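# Tilt window sash down onto block, then relatch it

## Task

Pivot the window's lower sash inward, toward the robot, until it rests flat on the block. Afterwards raise it upright again in its frame until both of its latches click home. The sash must not drop any real distance at any point, or the task is failed.

## Robot and tools

Robot: two arms, left_arm and right_arm. Each carries the same five-finger right hand, so the two hands are not mirror images. Calibrated bases in the scene frame: left_arm at (-0.013, +0.450, 0) m, right_arm at (-0.036, -0.544, 0) m, each turned only slightly about z.

Frames. Scene frame: origin at table-top height midway between the nominal bases, +z up, +x out over the table, left_arm on the +y side. Fixed cameras and the table use it. Each arm reports its hand pose, velocities and targets in its own base frame. Motion offsets are taken along the axes of that arm's current Hand target. Hand point: a spot 0.05 m in front of the palm, 0.15 m out from the wrist flange. Its +z runs along the straight fingers, +y out of the palm, +x across the palm away from the thumb. Straight fingertips extend 0.06 to 0.07 m past it along +z, and the finger centre lines sit 0.06 m behind it along -y. A bracket on the little-finger side of the wrist can strike things. With the fingers level, the wrist may hang below the hand point and reach the table first.

Row layout (execute_actions and move). One row is a single list of 28 numbers covering both arms, each in [-1, 1]. The left arm comes first: dx, dy, dz, rx, ry, rz, then little, ring, middle, index, thumb_bend, thumb_turn, force_limit, speed. The right arm follows with the same 14. Pose numbers are offsets, not poses: they are measured from the arm's Hand target as it stood when the action or move began, along that target's axes. 1.0 equals 0.6 m of travel or 180 degrees of turn. rx, ry, rz together form one rotation vector. Rows inside one action all count from that same start, not from each other, so sending an offset again moves the arm further. Six zeros re-request the current Hand target. Finger numbers are absolute targets: -1 open/straight, +1 curled. thumb_bend goes from -1 straight to +1 fully bent. thumb_turn goes from -1 beside the palm to +1 opposite the fingers. force_limit runs from about 0 N at -1 to 10 N at +1 at the fingertip (15 N for both thumb motors). speed rises from almost nothing at -1 to full at +0.48 and stays full up to +1. No value means "leave alone": to keep a hand unchanged, repeat the eight hand numbers of the last row run for it. If none has run yet, send its hand_measured six values plus hand_force_limit and hand_speed. A thumb turned in front with the fingers closed grips things about 0.035 to 0.065 m thick, or a handle down to about 0.025 m. For gentle closing use speed -0.94 or lower.

Tools.
execute_actions: actions is a list of actions. Each action is up to 15 rows, each row one control step of 1/30 s; a short action repeats its final row. cameras is a list of names (cam_high, cam_left_wrist, cam_right_wrist, or ["all"]). Images come back when actions is empty or cameras requests them.
move: target is one 28-number row, or up to 15 rows. Every row is an offset from the same starting Hand targets. speed is the top path speed in m/s (0.002 to 3.2, default 0.25), with turning limited to twice that figure in rad/s. It can be one value, or one per target. blend (m) rounds corners in a list; 0 stops at each target. stop_force (N, 4 to 120, shared by both arms) ends an arm's path when its wrist sensor feels that much push against the motion. Do not rely on it while the hand turns. Leave it out when backing away from a contact. zero (only with stop_force, default true) re-zeroes the sensor before the move. blocking=false returns after about 0.5 s while the motion continues; it cannot be combined with stop_force. The result adds a move: line whose ending can read done, off_target, moving, held or fault, plus limits (paced means the pose was clipped, held means steps were withheld).
wait: seconds, 0 to 10; the arms hold their last command.
stop: brakes a running move.
zoom_image: camera plus region [x0, y0, x1, y1] in pixels from the top-left corner, at most 504 wide and high, taken from the latest image of that camera.
show_instructions: shows the reference pages.
zero_wrist_force: arm is left_arm or right_arm; the current force and torque become the new zero.
finished_scene: scene is the current scene number (integer 1 to 2). It ends the scene for good.

Results. end_effector_position (m), end_effector_quat_wxyz and velocities are given per arm in that arm's base frame. Hand target is the last commanded pose after clipping, and the next offsets start from it; the hand point often settles a little short of it. Joint positions and torques are listed base to hand. Wrist force and torque are given along the hand point's axes, and a third line shows the peak since the last report. hand_measured, hand_stopped_by (moving, target, force, stalled, fault) and hand_load_n follow the motor order above. A grip that slips shows as hand_load_n falling near 0. MOTOR HOT warns of heating, and fault lines report stops.

Cautions. Each step, the commanded orientation is clipped to within 32 degrees of the measured one, so make large turns in pieces. The arms are stiff: aiming even slightly beyond a firm contact can cause a fault stop. An outside force near 150 N, or joint torque at its limit (elbow 141, wrist joints 50.7, shoulder 310 N m), halts that arm for 10 s. Faster motion strikes harder, and lag and overshoot grow with speed. Keep the arms and hands apart; the clearance check does not always prevent contact. Do not route a path close to an arm's own base. Lower the sash slowly and keep it supported at all times; never let it drop, slam or leave the table. To stop pressing on something, command the target back behind the hand point.

Each tool is called in YAML: its name, and indented under it one key for each argument.

Reference images:

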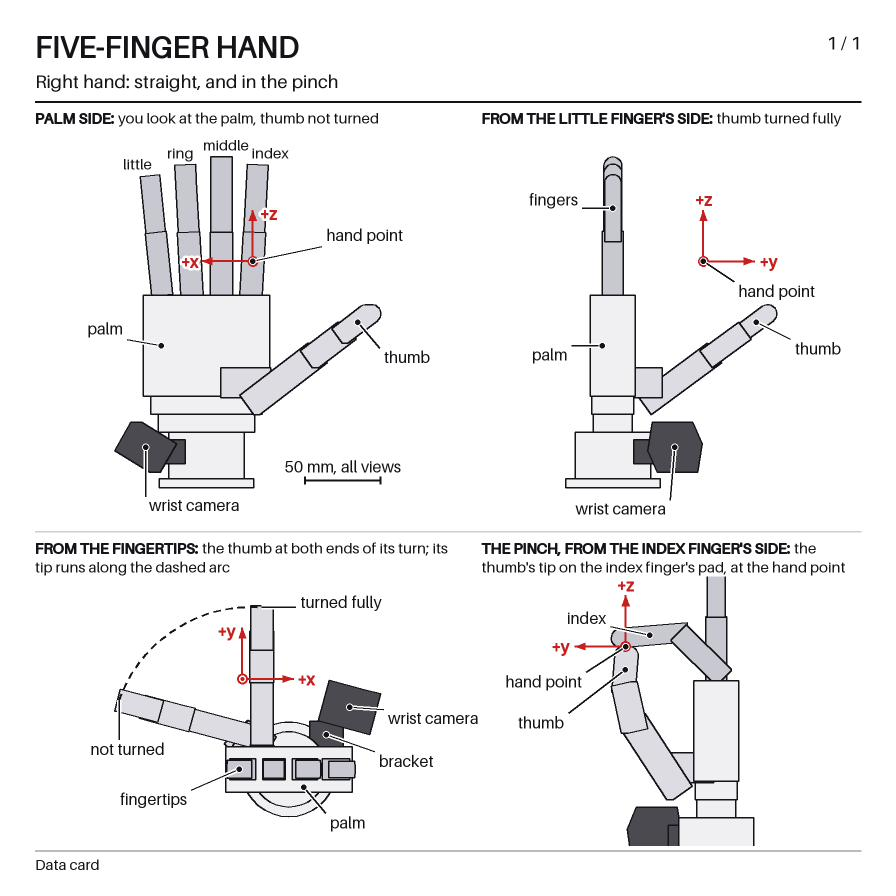

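## Session

execute_actions:
  actions: []

Scene clock: 0.00 s.
left_arm: end_effector_position=(+0.3275, +0.4764, +0.3000) hand_measured=(-1.000, -1.000, -1.000, -1.000, -1.000, -1.000) hand_load_n=(+0.0, +0.0, +0.0, +0.0, +0.0, +0.0) hand_stopped_by=(target, target, target, target, target, target) hand_force_limit=0.00 hand_speed=-0.80 end_effector_quat_wxyz=(+0.708, -0.134, -0.640, -0.266) | right_arm: end_effector_position=(+0.3645, +0.4248, +0.2251) hand_measured=(-1.000, -1.000, -1.000, -1.000, -1.000, -1.000) hand_load_n=(+0.0, +0.0, +0.0, +0.0, +0.0, +0.0) hand_stopped_by=(target, target, target, target, target, target) hand_force_limit=0.00 hand_speed=-0.80 end_effector_quat_wxyz=(+0.466, -0.131, +0.785, -0.387)
Joint positions: left_arm=[0.193 -1.001 2.198 2.144 0.822 -1.861] | right_arm=[0.993 -1.228 2.043 0.579 2.868 -1.042]
Joint velocities: within noise
Joint torques (N m): no reading
Wrist force (N): no reading
Wrist torque (N m): no reading
Wrist force, peak (N): no reading
Hand target: left_arm +0.3275, +0.4764, +0.3000; +0.708, -0.134, -0.640, -0.266 | right_arm +0.3645, +0.4248, +0.2251; +0.466, -0.131, +0.785, -0.387

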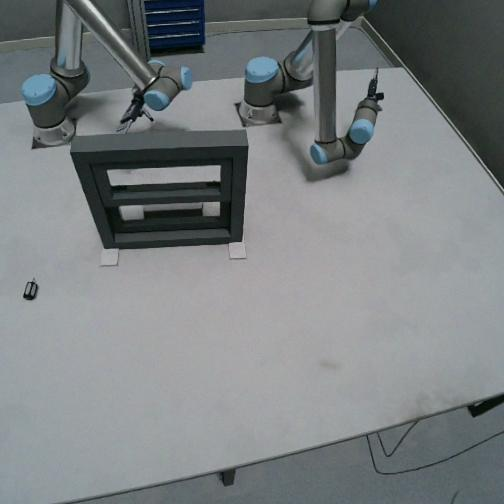

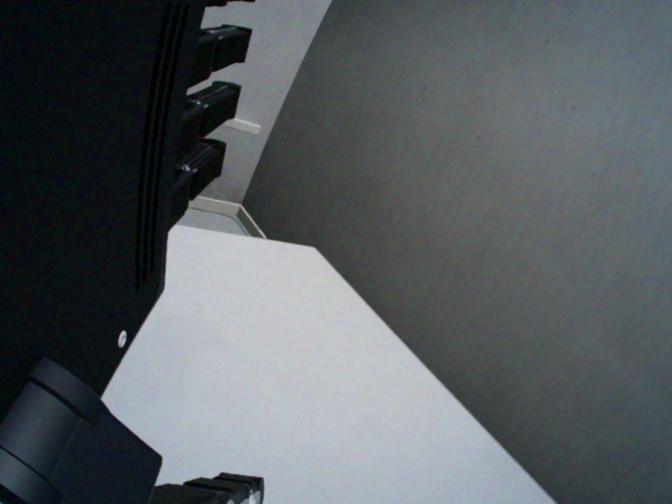

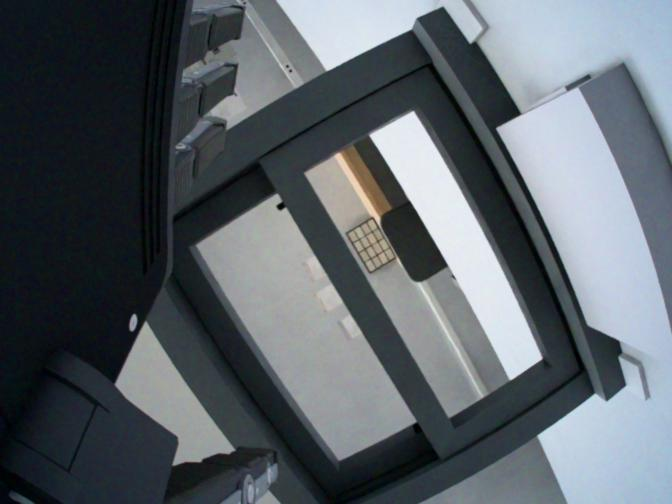

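zoom_image:
  camera: "cam_high"
  region: [40, 60, 280, 300]

zoom_image:
  camera: "cam_right_wrist"
  region: [170, 0, 672, 504]

Scaled by 2.100 from the camera's 504x504 image, which has a finer 720x720 frame.

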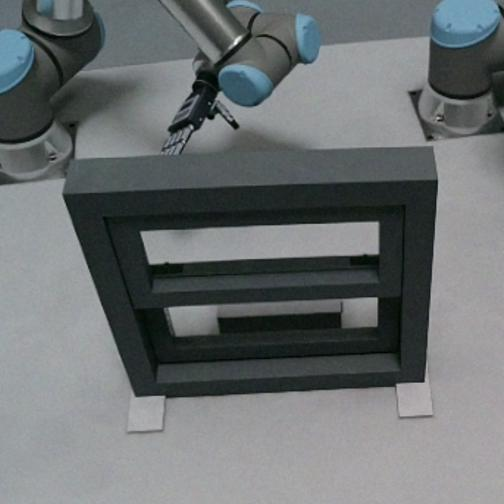

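Scaled by 1.000.

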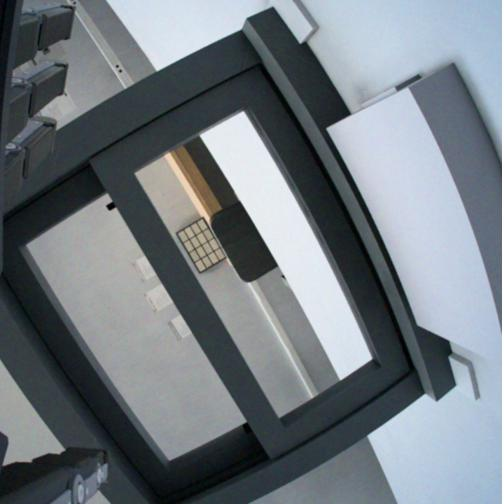

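move:
  target: [0,0,0,0,0,0,-1,-1,-1,-1,-1,-1,0,-0.8,0.0105,-0.18,-0.19,0.021,-0.19,-0.243,-1,-1,-1,-1,-1,-1,0,-0.8]
  cameras: ["all"]

Scene clock: 49.73 s.
left_arm: end_effector_position=(+0.3275, +0.4764, +0.3000) hand_measured=(-1.000, -1.000, -1.000, -1.000, -1.000, -1.000) hand_load_n=(+0.0, +0.0, +0.0, +0.0, +0.0, +0.0) hand_stopped_by=(target, target, target, target, target, target) hand_force_limit=0.00 hand_speed=-0.80 end_effector_quat_wxyz=(+0.708, -0.134, -0.640, -0.266) | right_arm: end_effector_position=(+0.2494, +0.4047, +0.3302) hand_measured=(-1.000, -1.000, -1.000, -1.000, -1.000, -1.000) hand_load_n=(+0.0, +0.0, +0.0, +0.0, +0.0, +0.0) hand_stopped_by=(target, target, target, target, target, target) hand_force_limit=0.00 hand_speed=-0.80 end_effector_quat_wxyz=(+0.499, -0.500, +0.500, -0.501)
Joint positions: left_arm=[0.193 -1.001 2.198 2.144 0.822 -1.861] | right_arm=[1.135 -1.867 2.332 -0.465 2.708 -3.142]
Joint torques (N m): left_arm=[1.45 -57.35 -14.14 0.93 0.47 -0.05] | right_arm=[-9 -13.92 -44.43 -1.24 2.29 -1.32]
Wrist force (N): left_arm=[-0.1 -0.7 -0.6] | right_arm=[-0.7 -0.3 -0.1]
Wrist torque (N m): left_arm=[-0.08 0.03 -0.03] | right_arm=[0.01 0.13 -0.22]
Wrist force, peak (N): left_arm=[-0.1 -0.7 -0.6] | right_arm=[-1.9 0.1 -0.8]
Hand target: left_arm +0.3275, +0.4764, +0.3000; +0.708, -0.134, -0.640, -0.266 | right_arm +0.2494, +0.4047, +0.3303; +0.499, -0.500, +0.500, -0.501
Off the commanded pose: left_arm 0.000 m, 0 deg | right_arm 0.000 m, 0 deg.
move: done

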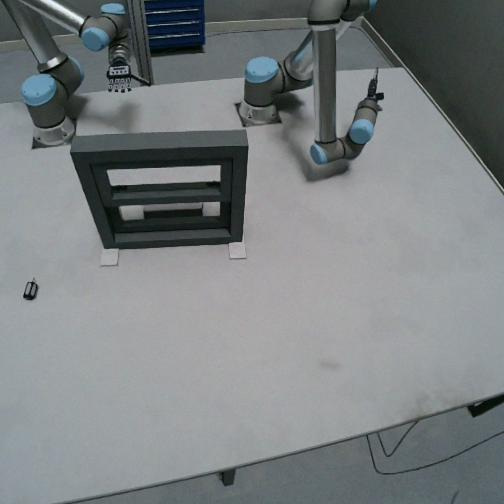

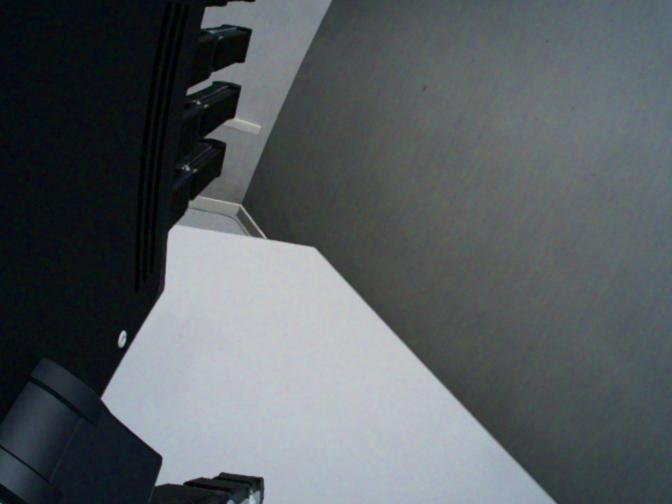

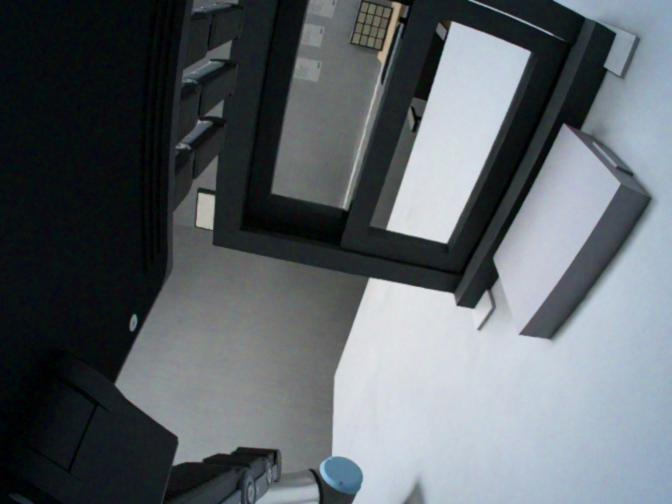

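move:
  target: [0,0,0,0,0,0,-1,-1,-1,-1,-1,-1,0,-0.8,-0.2,0,-0.1,0,0.14,0,-1,-1,-1,-1,-1,-1,0,-0.8]
  cameras: ["cam_right_wrist"]

Scene clock: 64.77 s.
left_arm: end_effector_position=(+0.3275, +0.4764, +0.3000) hand_measured=(-1.000, -1.000, -1.000, -1.000, -1.000, -1.000) hand_load_n=(+0.0, +0.0, +0.0, +0.0, +0.0, +0.0) hand_stopped_by=(target, target, target, target, target, target) hand_force_limit=0.00 hand_speed=-0.80 end_effector_quat_wxyz=(+0.708, -0.134, -0.640, -0.266) | right_arm: end_effector_position=(+0.1897, +0.5248, +0.3301) hand_measured=(-1.000, -1.000, -1.000, -1.000, -1.000, -1.000) hand_load_n=(+0.0, +0.0, +0.0, +0.0, +0.0, -0.5) hand_stopped_by=(target, target, target, target, target, target) hand_force_limit=0.00 hand_speed=-0.80 end_effector_quat_wxyz=(+0.378, -0.379, +0.597, -0.598)
Joint positions: left_arm=[0.193 -1.001 2.198 2.144 0.822 -1.861] | right_arm=[1.39 -1.424 1.93 -0.504 3.402 -3.141]
Joint torques (N m): left_arm=[1.99 -56.32 -14.46 0.83 0.16 -0.31] | right_arm=[-2.6 -36.31 -42.9 -0.83 3.53 -3.88]
Wrist force (N): left_arm=[-0.3 -0.3 -0.2] | right_arm=[0.2 -1.2 0.0]
Wrist torque (N m): left_arm=[-0.04 0.05 -0.03] | right_arm=[-0.17 -0.08 -0.08]
Wrist force, peak (N): left_arm=[-0.3 -0.9 -0.4] | right_arm=[-1.5 -0.7 -1.6]
Hand target: left_arm +0.3275, +0.4764, +0.3000; +0.708, -0.134, -0.640, -0.266 | right_arm +0.1897, +0.5248, +0.3302; +0.378, -0.378, +0.597, -0.598
Off the commanded pose: left_arm 0.000 m, 0 deg | right_arm 0.000 m, 0 deg.
move: done
Images, in order (width x height): cam_right_wrist 672x504.

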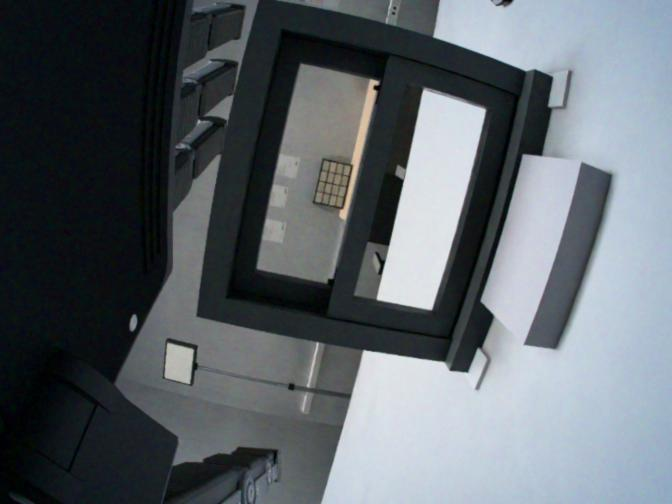

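zoom_image:
  camera: "cam_right_wrist"
  region: [320, 50, 440, 140]

zoom_image:
  camera: "cam_right_wrist"
  region: [280, 230, 400, 320]

Scaled by 4.200 from the camera's 672x504 image, which has a finer 960x720 frame.

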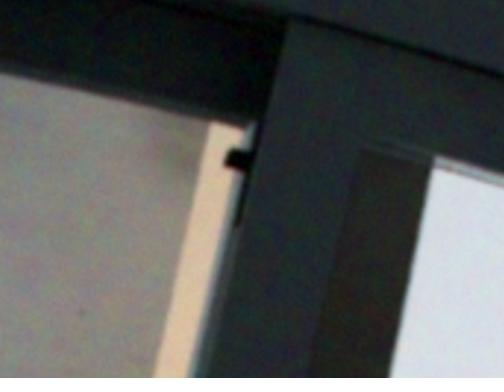

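Scaled by 4.200 from the camera's 672x504 image, which has a finer 960x720 frame.

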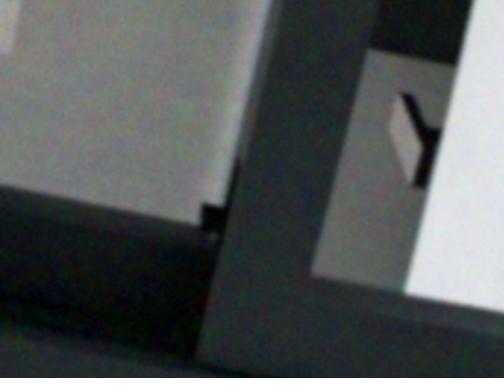

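move:
  target: [0,0,0,0,0,0,-1,-1,-1,-1,-1,-1,0,-0.8,0,0,0.16667,0,0,0,-1,-1,-1,-1,-1,-1,0,-0.8]
  cameras: ["cam_right_wrist"]

move:
  target: [0,0,0,0,0,0,-1,-1,-1,-1,-1,-1,0,-0.8,0,-0.16667,-0.16667,0,0,0,-1,-1,-1,-1,-1,-1,0,-0.8]
  cameras: ["cam_right_wrist"]

Scene clock: 82.90 s.
left_arm: end_effector_position=(+0.3275, +0.4764, +0.3000) hand_measured=(-1.000, -1.000, -1.000, -1.000, -1.000, -1.000) hand_load_n=(+0.0, +0.0, +0.0, +0.0, +0.0, +0.0) hand_stopped_by=(target, target, target, target, target, target) hand_force_limit=0.00 hand_speed=-0.80 end_effector_quat_wxyz=(+0.708, -0.134, -0.640, -0.266) | right_arm: end_effector_position=(+0.2800, +0.4820, +0.3302) hand_measured=(-1.000, -1.000, -1.000, -1.000, -1.000, -1.000) hand_load_n=(+0.0, +0.0, +0.0, +0.0, +0.0, +0.0) hand_stopped_by=(target, target, target, target, target, target) hand_force_limit=0.00 hand_speed=-0.80 end_effector_quat_wxyz=(+0.378, -0.378, +0.597, -0.598)
Joint positions: left_arm=[0.193 -1.001 2.198 2.144 0.822 -1.861] | right_arm=[1.215 -1.498 2.013 -0.512 3.228 -3.139]
Joint torques (N m): left_arm=[1.63 -57.63 -14.04 0.95 0.35 -0.1] | right_arm=[-2.74 -47.17 -36.35 -2.07 -0.36 -4.04]
Wrist force (N): left_arm=[-0.2 -0.2 -0.3] | right_arm=[-1.0 -0.8 0.0]
Wrist torque (N m): left_arm=[-0.01 0.04 -0.02] | right_arm=[-0.03 0.11 -0.14]
Wrist force, peak (N): left_arm=[-0.6 -0.6 -0.3] | right_arm=[0.2 -0.8 -2.7]
Hand target: left_arm +0.3275, +0.4764, +0.3000; +0.708, -0.134, -0.640, -0.266 | right_arm +0.2800, +0.4820, +0.3302; +0.378, -0.378, +0.597, -0.598
Off the commanded pose: left_arm 0.000 m, 0 deg | right_arm 0.000 m, 0 deg.
move: done
Images, in order (width x height): cam_right_wrist 672x504.

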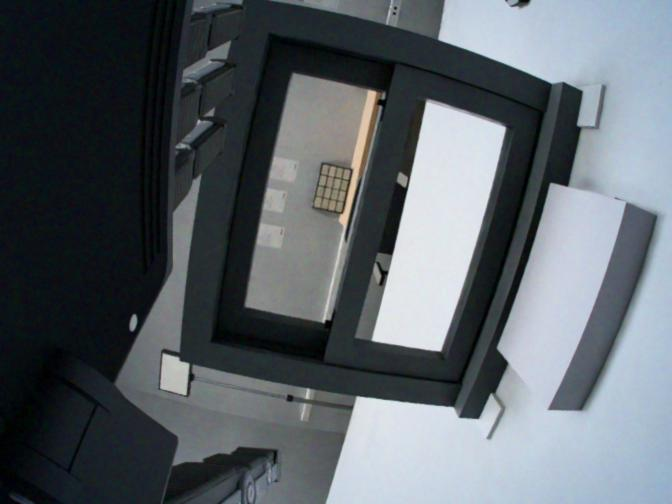

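Scene clock: 83.93 s.
left_arm: end_effector_position=(+0.3275, +0.4764, +0.3000) hand_measured=(-1.000, -1.000, -1.000, -1.000, -1.000, -1.000) hand_load_n=(+0.0, +0.0, +0.0, +0.5, +0.0, +0.0) hand_stopped_by=(target, target, target, target, target, target) hand_force_limit=0.00 hand_speed=-0.80 end_effector_quat_wxyz=(+0.708, -0.134, -0.640, -0.266) | right_arm: end_effector_position=(+0.1897, +0.5249, +0.4300) hand_measured=(-1.000, -1.000, -1.000, -1.000, -1.000, -1.000) hand_load_n=(+0.0, +0.0, +0.0, +0.0, +0.0, +0.0) hand_stopped_by=(target, target, target, target, target, target) hand_force_limit=0.00 hand_speed=-0.80 end_effector_quat_wxyz=(+0.378, -0.378, +0.597, -0.598)
Joint positions: left_arm=[0.193 -1.001 2.198 2.144 0.822 -1.861] | right_arm=[1.389 -1.493 1.816 -0.322 3.402 -3.141]
Joint torques (N m): left_arm=[1.37 -56.55 -14.27 1.02 0.27 0.19] | right_arm=[7.51 -58.74 -43.34 -0.56 -1.64 -4.15]
Wrist force (N): left_arm=[-0.2 -0.7 -0.3] | right_arm=[-0.3 -0.3 -0.4]
Wrist torque (N m): left_arm=[-0.09 0.04 -0.03] | right_arm=[0.01 -0.03 -0.17]
Wrist force, peak (N): left_arm=[-0.6 -0.6 0.0] | right_arm=[0.0 -2.5 -2.3]
Hand target: left_arm +0.3275, +0.4764, +0.3000; +0.708, -0.134, -0.640, -0.266 | right_arm +0.1897, +0.5249, +0.4302; +0.378, -0.378, +0.597, -0.598
Off the commanded pose: left_arm 0.000 m, 0 deg | right_arm 0.000 m, 0 deg.
move: done
Images, in order (width x height): cam_right_wrist 672x504.

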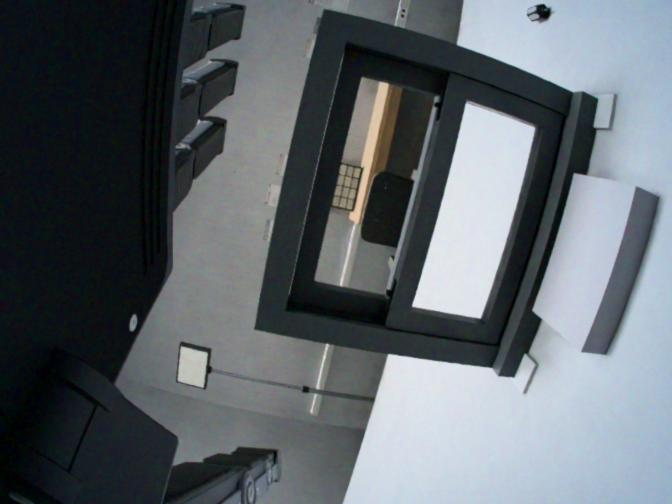

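move:
  target: [0,0,0,0,0,0,-1,-1,-1,-1,-1,-1,0,-0.8,-0.033,0.033,0.417,-0.167,0.062,-0.1,-1,-1,-1,-1,-1,-1,0,-0.8]
  cameras: ["all"]

Scene clock: 158.07 s.
left_arm: end_effector_position=(+0.3275, +0.4764, +0.3000) hand_measured=(-1.000, -1.000, -1.000, -1.000, -1.000, -1.000) hand_load_n=(+0.0, +0.0, +0.0, +0.0, +0.0, +0.0) hand_stopped_by=(target, target, target, target, target, target) hand_force_limit=0.00 hand_speed=-0.80 end_effector_quat_wxyz=(+0.708, -0.134, -0.640, -0.266) | right_arm: end_effector_position=(+0.4243, +0.4358, +0.4104) hand_measured=(-1.000, -1.000, -1.000, -1.000, -1.000, -1.000) hand_load_n=(+0.0, +0.0, +0.0, +0.0, +0.0, +0.0) hand_stopped_by=(target, target, target, target, target, target) hand_force_limit=0.00 hand_speed=-0.80 end_effector_quat_wxyz=(+0.112, -0.492, +0.699, -0.508)
Joint positions: left_arm=[0.193 -1.001 2.198 2.144 0.822 -1.861] | right_arm=[0.852 -1.654 1.999 -1.873 3.619 -5.061]
Joint torques (N m): left_arm=[2.12 -58.02 -14.58 0.95 0.14 -0.18] | right_arm=[-7.21 -43.12 -40.5 -2.39 -2.95 -2.41]
Wrist force (N): left_arm=[-0.2 -0.3 -0.4] | right_arm=[-1.3 0.2 -0.3]
Wrist torque (N m): left_arm=[-0.03 0.04 -0.03] | right_arm=[-0.09 0.14 -0.21]
Wrist force, peak (N): left_arm=[0.1 -0.8 -0.1] | right_arm=[-2.3 -1.6 1.7]
Hand target: left_arm +0.3275, +0.4764, +0.3000; +0.708, -0.134, -0.640, -0.266 | right_arm +0.4243, +0.4358, +0.4104; +0.112, -0.492, +0.699, -0.508
Off the commanded pose: left_arm 0.000 m, 0 deg | right_arm 0.000 m, 0 deg.
move: done

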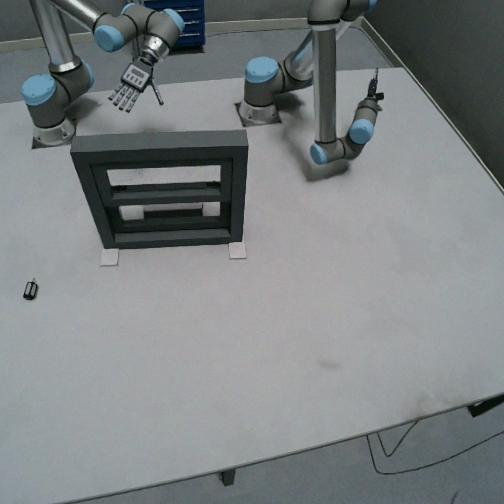

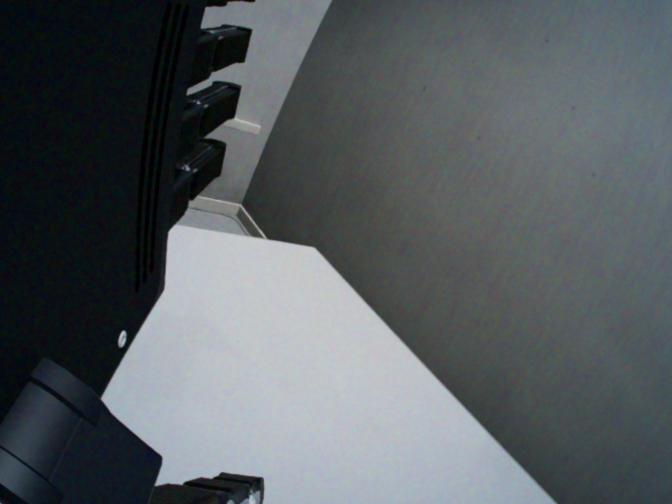

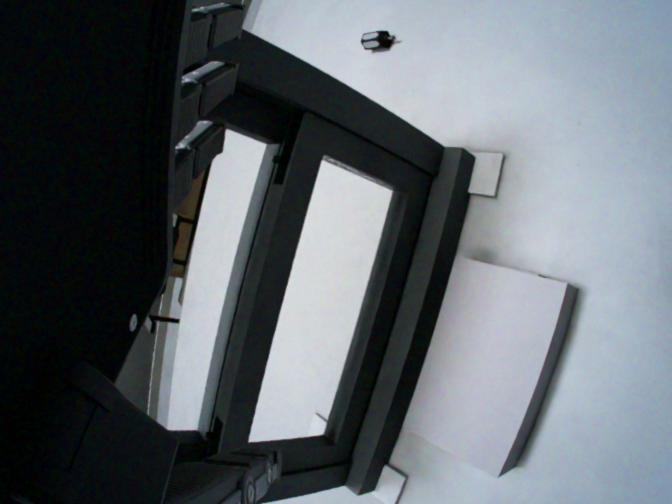

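zoom_image:
  camera: "cam_right_wrist"
  region: [220, 100, 340, 220]

zoom_image:
  camera: "cam_right_wrist"
  region: [160, 360, 300, 500]

Scaled by 4.200 from the camera's 672x504 image, which has a finer 960x720 frame.

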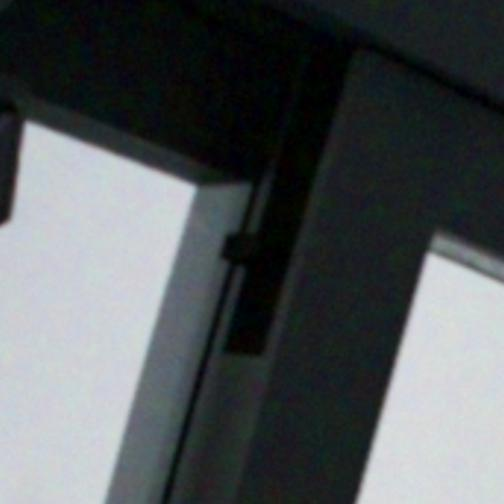

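Scaled by 3.600 from the camera's 672x504 image, which has a finer 960x720 frame.

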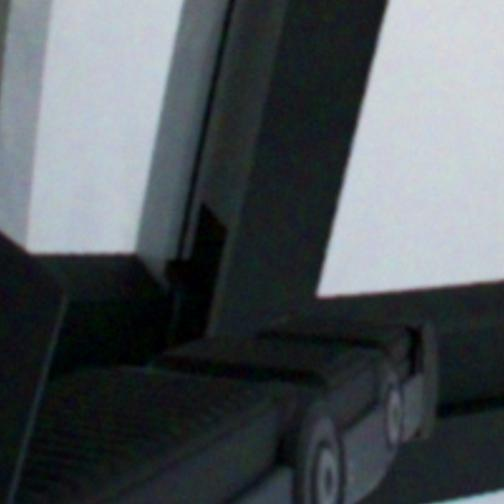

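move:
  target: [0,0,0,0,0,0,-1,-1,-1,-1,-1,-1,0,-0.8,-0.1525,-0.092,0.303,0.167,-0.062,0.1,1,1,1,0,-1,1,0,0]
  cameras: ["cam_right_wrist","cam_high"]

Scene clock: 299.97 s.
left_arm: end_effector_position=(+0.3275, +0.4764, +0.3000) hand_measured=(-1.000, -1.000, -1.000, -1.000, -1.000, -1.000) hand_load_n=(+0.0, +0.0, +0.0, +0.0, +0.0, +0.0) hand_stopped_by=(target, target, target, target, target, target) hand_force_limit=0.00 hand_speed=-0.80 end_effector_quat_wxyz=(+0.708, -0.134, -0.640, -0.266) | right_arm: end_effector_position=(+0.6201, +0.3999, +0.3408) hand_measured=(+1.000, +1.000, +1.000, +0.000, -1.000, +1.000) hand_load_n=(+0.0, +0.0, +0.5, +0.0, +0.0, +0.0) hand_stopped_by=(target, target, target, target, target, target) hand_force_limit=0.00 hand_speed=0.00 end_effector_quat_wxyz=(+0.378, -0.378, +0.598, -0.597) end_effector_velocity=(-0.001, +0.000, +0.000) end_effector_angular_velocity=(+0.004, -0.004, +0.000)
Joint positions: left_arm=[0.193 -1.001 2.198 2.144 0.822 -1.861] | right_arm=[0.636 -1.16 2.098 -4.078 3.634 -6.282]
Joint velocities: left_arm=[within noise] | right_arm=[0 0 0.001 -0.005 0 0.002]
Joint torques (N m): left_arm=[1.47 -58.17 -14.11 1.12 0.08 -0.26] | right_arm=[-2.5 -40.48 -19.31 -3.39 -0.72 3.72]
Wrist force (N): left_arm=[-0.1 0.0 0.2] | right_arm=[-0.6 -0.9 -0.2]
Wrist torque (N m): left_arm=[-0.01 0.01 -0.01] | right_arm=[-0.15 0.03 -0.03]
Wrist force, peak (N): left_arm=[-0.7 -0.3 -0.3] | right_arm=[-1.2 -0.3 -1.8]
Hand target: left_arm +0.3275, +0.4764, +0.3000; +0.708, -0.134, -0.640, -0.266 | right_arm +0.6201, +0.3999, +0.3408; +0.378, -0.378, +0.597, -0.598
Off the commanded pose: left_arm 0.000 m, 0 deg | right_arm 0.000 m, 0 deg.
joint sent to its limit (right arm) — joint 6 (wrist 3), lower limit. The joint targets still meet the commanded pose.
move: done
Images, in order (width x height): cam_high 504x504, cam_right_wrist 672x504.

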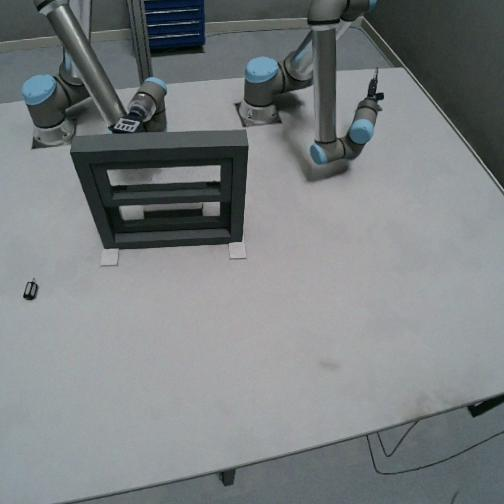

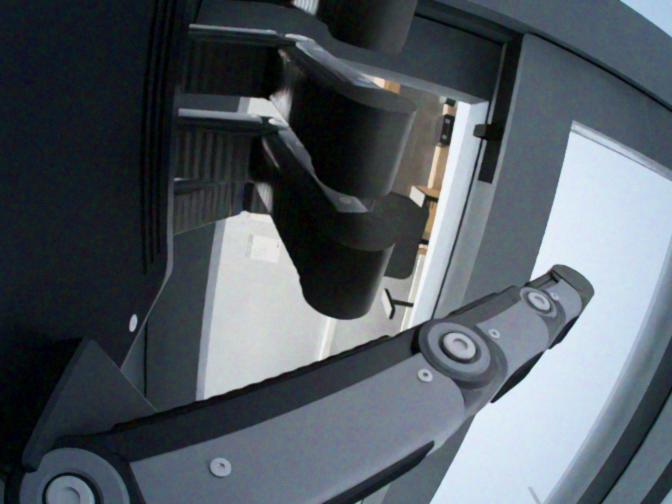

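zoom_image:
  camera: "cam_right_wrist"
  region: [400, 40, 600, 240]

zoom_image:
  camera: "cam_right_wrist"
  region: [180, 0, 480, 330]

Scaled by 2.520 from the camera's 672x504 image, which has a finer 960x720 frame.

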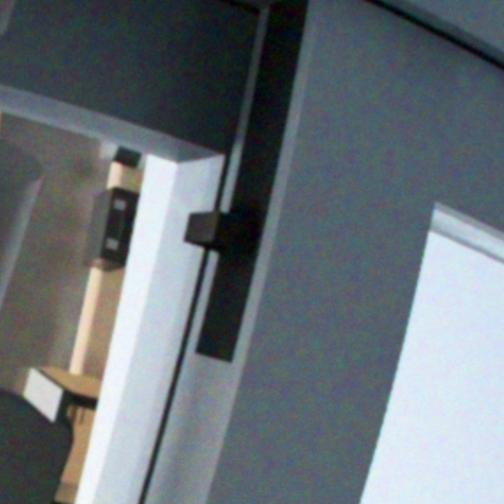

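Scaled by 1.527 from the camera's 672x504 image, which has a finer 960x720 frame.

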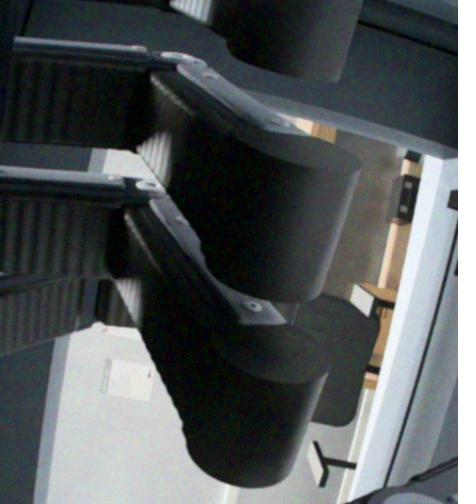

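move:
  target: [0,0,0,0,0,0,-1,-1,-1,-1,-1,-1,0,-0.8,0.084,-0.117,-0.321,-0.167,0.062,-0.1,1,1,1,0,-1,1,0,0]

move:
  target: [0,0,0,0,0,0,-1,-1,-1,-1,-1,-1,0,-0.8,0.084,0.196,-0.36,0.167,-0.062,0.1,0,-1,-1,-1,-1,1,0,0]

move:
  target: [0,0,0,0,0,0,-1,-1,-1,-1,-1,-1,0,-0.8,0,0,0,0,-0.217,0,0,-1,-1,-1,-1,1,0,0]
  cameras: ["cam_right_wrist"]

Scene clock: 382.57 s.
left_arm: end_effector_position=(+0.3275, +0.4764, +0.3000) hand_measured=(-1.000, -1.000, -1.000, -1.000, -1.000, -1.000) hand_load_n=(+0.0, +0.0, +0.0, +0.0, +0.0, +0.0) hand_stopped_by=(target, target, target, target, target, target) hand_force_limit=0.00 hand_speed=-0.80 end_effector_quat_wxyz=(+0.708, -0.134, -0.640, -0.266) | right_arm: end_effector_position=(+0.4244, +0.4368, +0.4109) hand_measured=(+1.000, +1.000, +1.000, +0.000, -1.000, +1.000) hand_load_n=(+0.0, +0.0, +0.0, +0.0, +0.0, +0.5) hand_stopped_by=(target, target, target, target, target, target) hand_force_limit=0.00 hand_speed=0.00 end_effector_quat_wxyz=(+0.112, -0.492, +0.698, -0.508)
Joint positions: left_arm=[0.193 -1.001 2.198 2.144 0.822 -1.861] | right_arm=[0.853 -1.653 1.996 -1.87 3.619 -5.059]
Joint torques (N m): left_arm=[1.57 -58.91 -14.41 0.99 0.07 -0.15] | right_arm=[-7.37 -46.88 -43.5 -2.1 -1.41 -0.15]
Wrist force (N): left_arm=[-0.3 -0.4 -0.2] | right_arm=[-1.3 0.0 -0.5]
Wrist torque (N m): left_arm=[-0.04 0.05 -0.03] | right_arm=[-0.09 0.15 -0.07]
Wrist force, peak (N): left_arm=[-0.7 -0.5 -0.3] | right_arm=[-1.6 -0.3 -0.8]
Hand target: left_arm +0.3275, +0.4764, +0.3000; +0.708, -0.134, -0.640, -0.266 | right_arm +0.4244, +0.4368, +0.4109; +0.112, -0.492, +0.699, -0.508
Off the commanded pose: left_arm 0.000 m, 0 deg | right_arm 0.000 m, 0 deg.
move: done

Scene clock: 384.57 s.
left_arm: end_effector_position=(+0.3275, +0.4764, +0.3000) hand_measured=(-1.000, -1.000, -1.000, -1.000, -1.000, -1.000) hand_load_n=(+0.0, +0.0, +0.0, +0.0, +0.0, +0.0) hand_stopped_by=(target, target, target, target, target, target) hand_force_limit=0.00 hand_speed=-0.80 end_effector_quat_wxyz=(+0.708, -0.134, -0.640, -0.266) | right_arm: end_effector_position=(+0.1907, +0.5261, +0.4311) hand_measured=(+0.000, -1.000, -1.000, -1.000, -1.000, +1.000) hand_load_n=(+0.0, +0.0, +0.0, +0.0, +0.0, +0.0) hand_stopped_by=(target, target, target, target, target, target) hand_force_limit=0.00 hand_speed=0.00 end_effector_quat_wxyz=(+0.378, -0.378, +0.597, -0.598)
Joint positions: left_arm=[0.193 -1.001 2.198 2.144 0.822 -1.861] | right_arm=[1.388 -1.491 1.812 -0.32 3.401 -3.142]
Joint torques (N m): left_arm=[0.39 -58.34 -13.66 0.93 0.4 -0.23] | right_arm=[9.69 -48.12 -29.21 2.71 -3.6 3.13]
Wrist force (N): left_arm=[-0.2 -0.7 -0.2] | right_arm=[-0.4 -0.8 -0.5]
Wrist torque (N m): left_arm=[-0.09 0.03 -0.03] | right_arm=[-0.05 -0.02 -0.11]
Wrist force, peak (N): left_arm=[-0.3 -0.3 -0.7] | right_arm=[0.9 -0.9 -2.5]
Hand target: left_arm +0.3275, +0.4764, +0.3000; +0.708, -0.134, -0.640, -0.266 | right_arm +0.1907, +0.5261, +0.4311; +0.378, -0.378, +0.597, -0.598
Off the commanded pose: left_arm 0.000 m, 0 deg | right_arm 0.000 m, 0 deg.
move: done

Scene clock: 386.43 s.
left_arm: end_effector_position=(+0.3275, +0.4764, +0.3000) hand_measured=(-1.000, -1.000, -1.000, -1.000, -1.000, -1.000) hand_load_n=(+0.0, -0.5, +0.5, +0.0, +0.0, +0.0) hand_stopped_by=(target, target, target, target, target, target) hand_force_limit=0.00 hand_speed=-0.80 end_effector_quat_wxyz=(+0.708, -0.134, -0.640, -0.266) | right_arm: end_effector_position=(+0.1907, +0.5260, +0.4311) hand_measured=(+0.000, -1.000, -1.000, -1.000, -1.000, +1.000) hand_load_n=(+0.0, +0.0, +0.0, +0.0, +0.0, +0.0) hand_stopped_by=(target, target, target, target, target, target) hand_force_limit=0.00 hand_speed=0.00 end_effector_quat_wxyz=(+0.556, -0.556, +0.436, -0.437)
Joint positions: left_arm=[0.193 -1.001 2.198 2.144 0.822 -1.861] | right_arm=[1.302 -1.812 2.104 -0.291 2.634 -3.142]
Joint torques (N m): left_arm=[1.07 -57.84 -14.45 0.94 0.41 0.04] | right_arm=[1.31 -23.08 -43.21 -2.76 -3.57 3.93]
Wrist force (N): left_arm=[-0.4 -0.5 0.1] | right_arm=[-0.7 -0.4 -0.5]
Wrist torque (N m): left_arm=[-0.08 0.05 -0.04] | right_arm=[-0.01 0.03 -0.11]
Wrist force, peak (N): left_arm=[-0.2 -0.6 -0.4] | right_arm=[-0.6 -0.7 -1.5]
Hand target: left_arm +0.3275, +0.4764, +0.3000; +0.708, -0.134, -0.640, -0.266 | right_arm +0.1907, +0.5261, +0.4311; +0.556, -0.556, +0.436, -0.437
Off the commanded pose: left_arm 0.000 m, 0 deg | right_arm 0.000 m, 0 deg.
move: done
Images, in order (width x height): cam_right_wrist 672x504.

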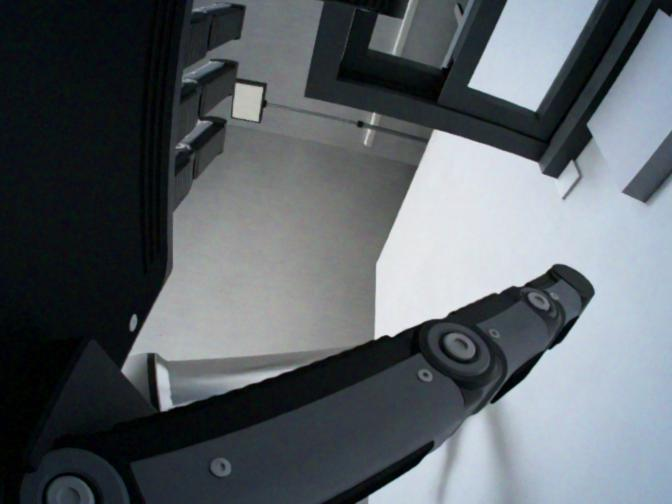

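move:
  target: [0.279,-0.355,-0.365,-0.715,0.608,0,-1,-1,-1,-1,-1,-1,0,-0.8,0.377,0.218,0.61,0,0,0,0,-1,-1,-1,-1,1,0,0]
  speed: 0.35
  cameras: ["all"]

Scene clock: 431.27 s.
left_arm: end_effector_position=(+0.3544, +0.3548, +0.3363) hand_measured=(-1.000, -1.000, -1.000, -1.000, -1.000, -1.000) hand_load_n=(+0.0, +0.0, +0.0, +0.0, +0.0, +0.0) hand_stopped_by=(target, target, target, target, target, target) hand_force_limit=0.00 hand_speed=-0.80 end_effector_quat_wxyz=(+0.767, -0.306, -0.200, -0.527) | right_arm: end_effector_position=(+0.3597, +0.4712, +0.3770) hand_measured=(+0.000, -1.000, -1.000, -1.000, -1.000, +1.000) hand_load_n=(+0.0, +0.0, +0.0, +0.0, +0.0, +0.0) hand_stopped_by=(target, target, target, target, target, target) hand_force_limit=0.00 hand_speed=0.00 end_effector_quat_wxyz=(+0.556, -0.557, +0.436, -0.437)
Joint positions: left_arm=[-0.128 -1.086 2.866 2.834 0.827 -2.607] | right_arm=[0.834 -1.868 2.243 -0.375 2.165 -3.142]
Joint torques (N m): left_arm=[14.55 -19.04 -3.19 -2.31 -2.31 2.95] | right_arm=[10.17 -6.55 -47.03 0.28 3.27 -3.92]
Wrist force (N): left_arm=[-0.1 -1.4 0.3] | right_arm=[-1.1 -0.7 -1.1]
Wrist torque (N m): left_arm=[-0.03 -0.22 -0.31] | right_arm=[0.04 0.19 -0.12]
Wrist force, peak (N): left_arm=[0.7 -4.2 -1.7] | right_arm=[-1.5 -0.5 -1.2]
Hand target: left_arm +0.3544, +0.3548, +0.3363; +0.767, -0.306, -0.200, -0.527 (not the last commanded pose) | right_arm +0.3598, +0.4712, +0.3771; +0.556, -0.556, +0.436, -0.437 (not the last commanded pose)
Off the commanded pose: left_arm 0.219 m, 106 deg | right_arm 0.264 m, 0 deg.
move: held (left_arm; a check stopped the path), off_target (right_arm; braked when a check withheld steps of left_arm); limits=held
pose unreachable (left arm): on one or more control steps of this call, first in action 0 (counted from 0), this arm could not follow its commanded pose, so it was not sent that pose on those steps. It may still have moved: this result reports where it is.
cause: moving toward the commanded pose would bring two parts of the arm too close to each other (joints 3 (elbow) and 4 (wrist 1) lie between them).

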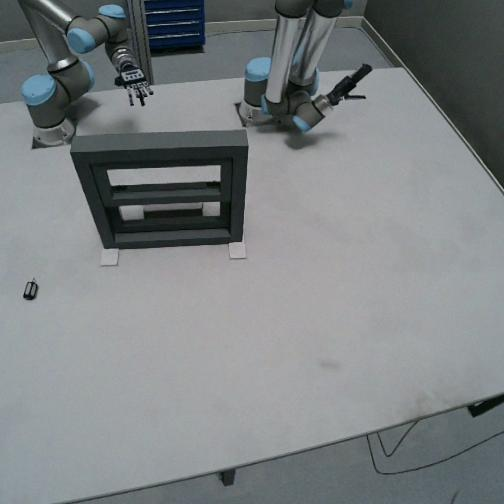

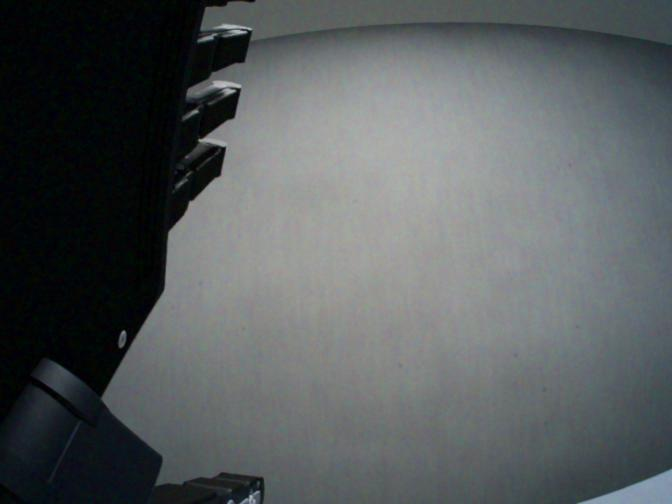

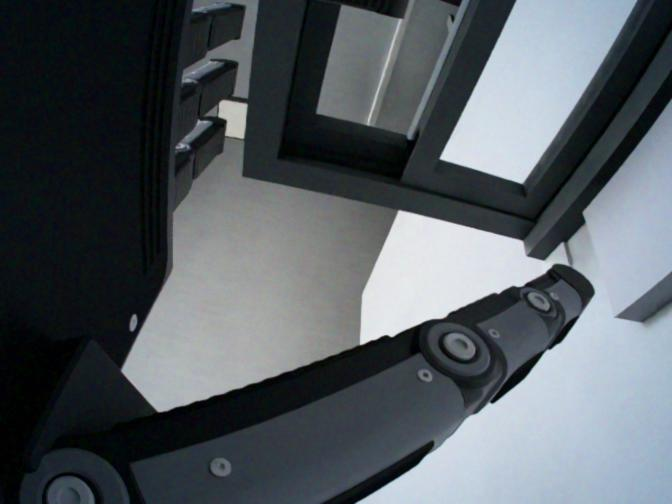

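move:
  target: [0.199,0.135,0.15,0,0,0,-1,-1,-1,-1,-1,-1,0,-0.8,0.22,0.128,0.357,0,0,0,0,-1,-1,-1,-1,1,0,0]

move:
  target: [0,0,0,-0.449,0.382,0,-1,-1,-1,-1,-1,-1,0,-0.8,0,0,0,0,0,0,0,-1,-1,-1,-1,1,0,0]
  speed: 0.35
  cameras: ["all"]

Scene clock: 454.50 s.
left_arm: end_effector_position=(+0.4746, +0.3552, +0.4565) hand_measured=(-1.000, -1.000, -1.000, -1.000, -1.000, -1.000) hand_load_n=(+0.0, +0.0, +0.0, +0.0, +0.0, +0.0) hand_stopped_by=(target, target, target, target, target, target) hand_force_limit=0.00 hand_speed=-0.80 end_effector_quat_wxyz=(+0.767, -0.306, -0.201, -0.527) | right_arm: end_effector_position=(+0.5992, +0.3938, +0.3004) hand_measured=(+0.000, -1.000, -1.000, -1.000, -1.000, +1.000) hand_load_n=(+0.0, +0.0, +0.0, +0.0, +0.0, +0.0) hand_stopped_by=(target, target, target, target, target, target) hand_force_limit=0.00 hand_speed=0.00 end_effector_quat_wxyz=(+0.556, -0.556, +0.436, -0.437)
Joint positions: left_arm=[-0.089 -1.531 2.613 3.566 0.824 -2.659] | right_arm=[0.324 -1.661 2.235 -0.574 1.656 -3.142]
Joint torques (N m): left_arm=[-7.53 -19.09 -25.45 -2.32 -1.23 2.77] | right_arm=[-8.55 -18.46 -28.15 -1.99 0.61 -1.02]
Wrist force (N): left_arm=[-0.4 -1.2 0.5] | right_arm=[-0.7 -0.2 -0.4]
Wrist torque (N m): left_arm=[-0.02 -0.19 -0.15] | right_arm=[-0.08 0.03 -0.09]
Wrist force, peak (N): left_arm=[-1.3 -2.3 -0.9] | right_arm=[-2.4 -1.8 -2.7]
Hand target: left_arm +0.4747, +0.3551, +0.4565; +0.767, -0.306, -0.200, -0.527 | right_arm +0.5992, +0.3938, +0.3003; +0.556, -0.556, +0.436, -0.437
Off the commanded pose: left_arm 0.000 m, 0 deg | right_arm 0.000 m, 0 deg.
move: done

Scene clock: 457.73 s.
left_arm: end_effector_position=(+0.4748, +0.3552, +0.4564) hand_measured=(-1.000, -1.000, -1.000, -1.000, -1.000, -1.000) hand_load_n=(+0.0, +0.0, +0.0, +0.0, +0.0, -0.5) hand_stopped_by=(target, target, target, target, target, target) hand_force_limit=0.00 hand_speed=-0.80 end_effector_quat_wxyz=(+0.379, -0.378, +0.597, -0.597) end_effector_velocity=(-0.001, -0.001, -0.001) end_effector_angular_velocity=(-0.003, +0.004, -0.001) | right_arm: end_effector_position=(+0.5992, +0.3938, +0.3003) hand_measured=(+0.000, -1.000, -1.000, -1.000, -1.000, +1.000) hand_load_n=(+0.0, +0.0, +0.0, +0.0, +0.0, +0.0) hand_stopped_by=(target, target, target, target, target, target) hand_force_limit=0.00 hand_speed=0.00 end_effector_quat_wxyz=(+0.556, -0.556, +0.436, -0.437)
Joint positions: left_arm=[0.747 -1.719 1.984 6.018 2.759 -3.14] | right_arm=[0.324 -1.661 2.235 -0.574 1.655 -3.142]
Joint velocities: left_arm=[0 0 0 0.006 0.001 0.001] | right_arm=[within noise]
Joint torques (N m): left_arm=[2.93 -28.31 -41.93 1.45 3.72 2.45] | right_arm=[-7.27 -13.72 -26.94 -3.77 -3.57 3.26]
Wrist force (N): left_arm=[-1.2 -2.3 -0.9] | right_arm=[-1.3 0.1 -0.4]
Wrist torque (N m): left_arm=[0.03 -0.04 -0.39] | right_arm=[-0.03 0.11 -0.12]
Wrist force, peak (N): left_arm=[-1.9 -2.9 -1.1] | right_arm=[-1.3 -0.3 -0.9]
Hand target: left_arm +0.4747, +0.3551, +0.4565; +0.379, -0.378, +0.597, -0.597 | right_arm +0.5992, +0.3938, +0.3003; +0.556, -0.556, +0.436, -0.437
Off the commanded pose: left_arm 0.000 m, 0 deg | right_arm 0.000 m, 0 deg.
move: done

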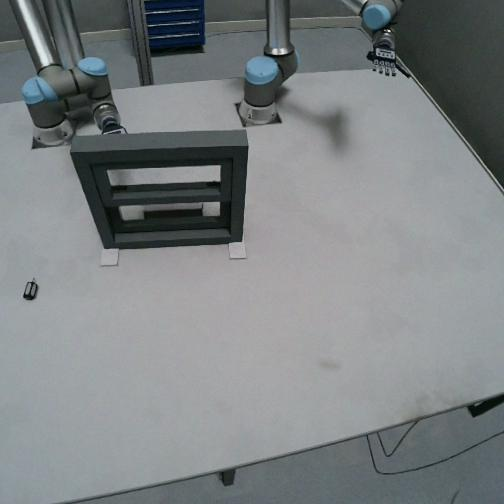

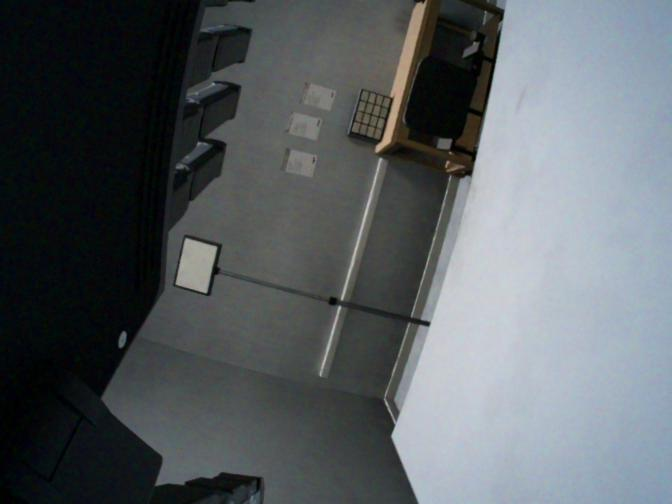

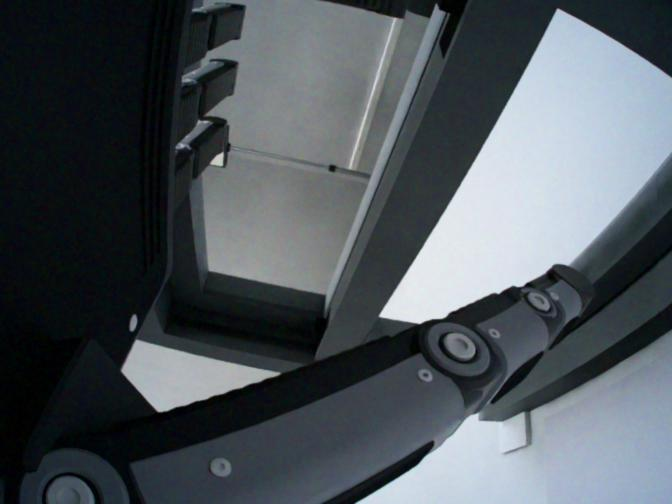

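zoom_image:
  camera: "cam_right_wrist"
  region: [270, 270, 370, 370]

zoom_image:
  camera: "cam_right_wrist"
  region: [340, 0, 500, 120]

zoom_image:
  camera: "cam_high"
  region: [70, 80, 250, 260]

Scaled by 5.040 from the camera's 672x504 image, which has a finer 960x720 frame.

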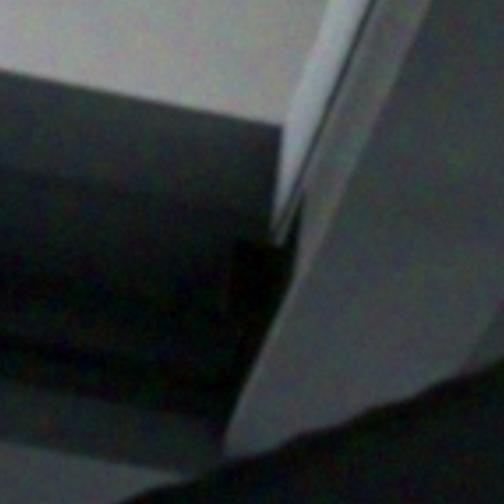

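Scaled by 3.150 from the camera's 672x504 image, which has a finer 960x720 frame.

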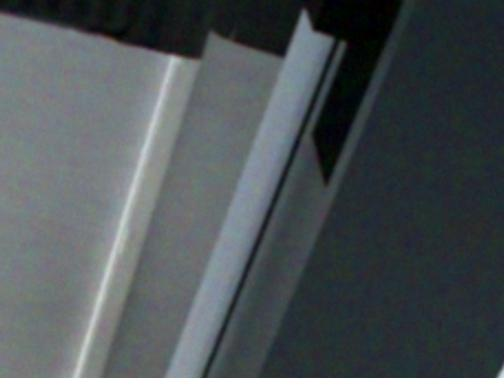

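Scaled by 2.800 from the camera's 504x504 image, which has a finer 720x720 frame.

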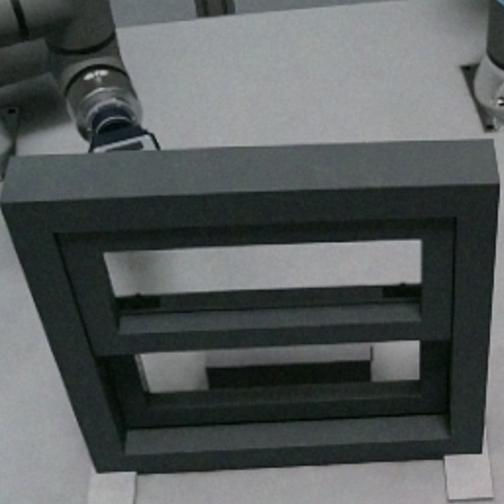

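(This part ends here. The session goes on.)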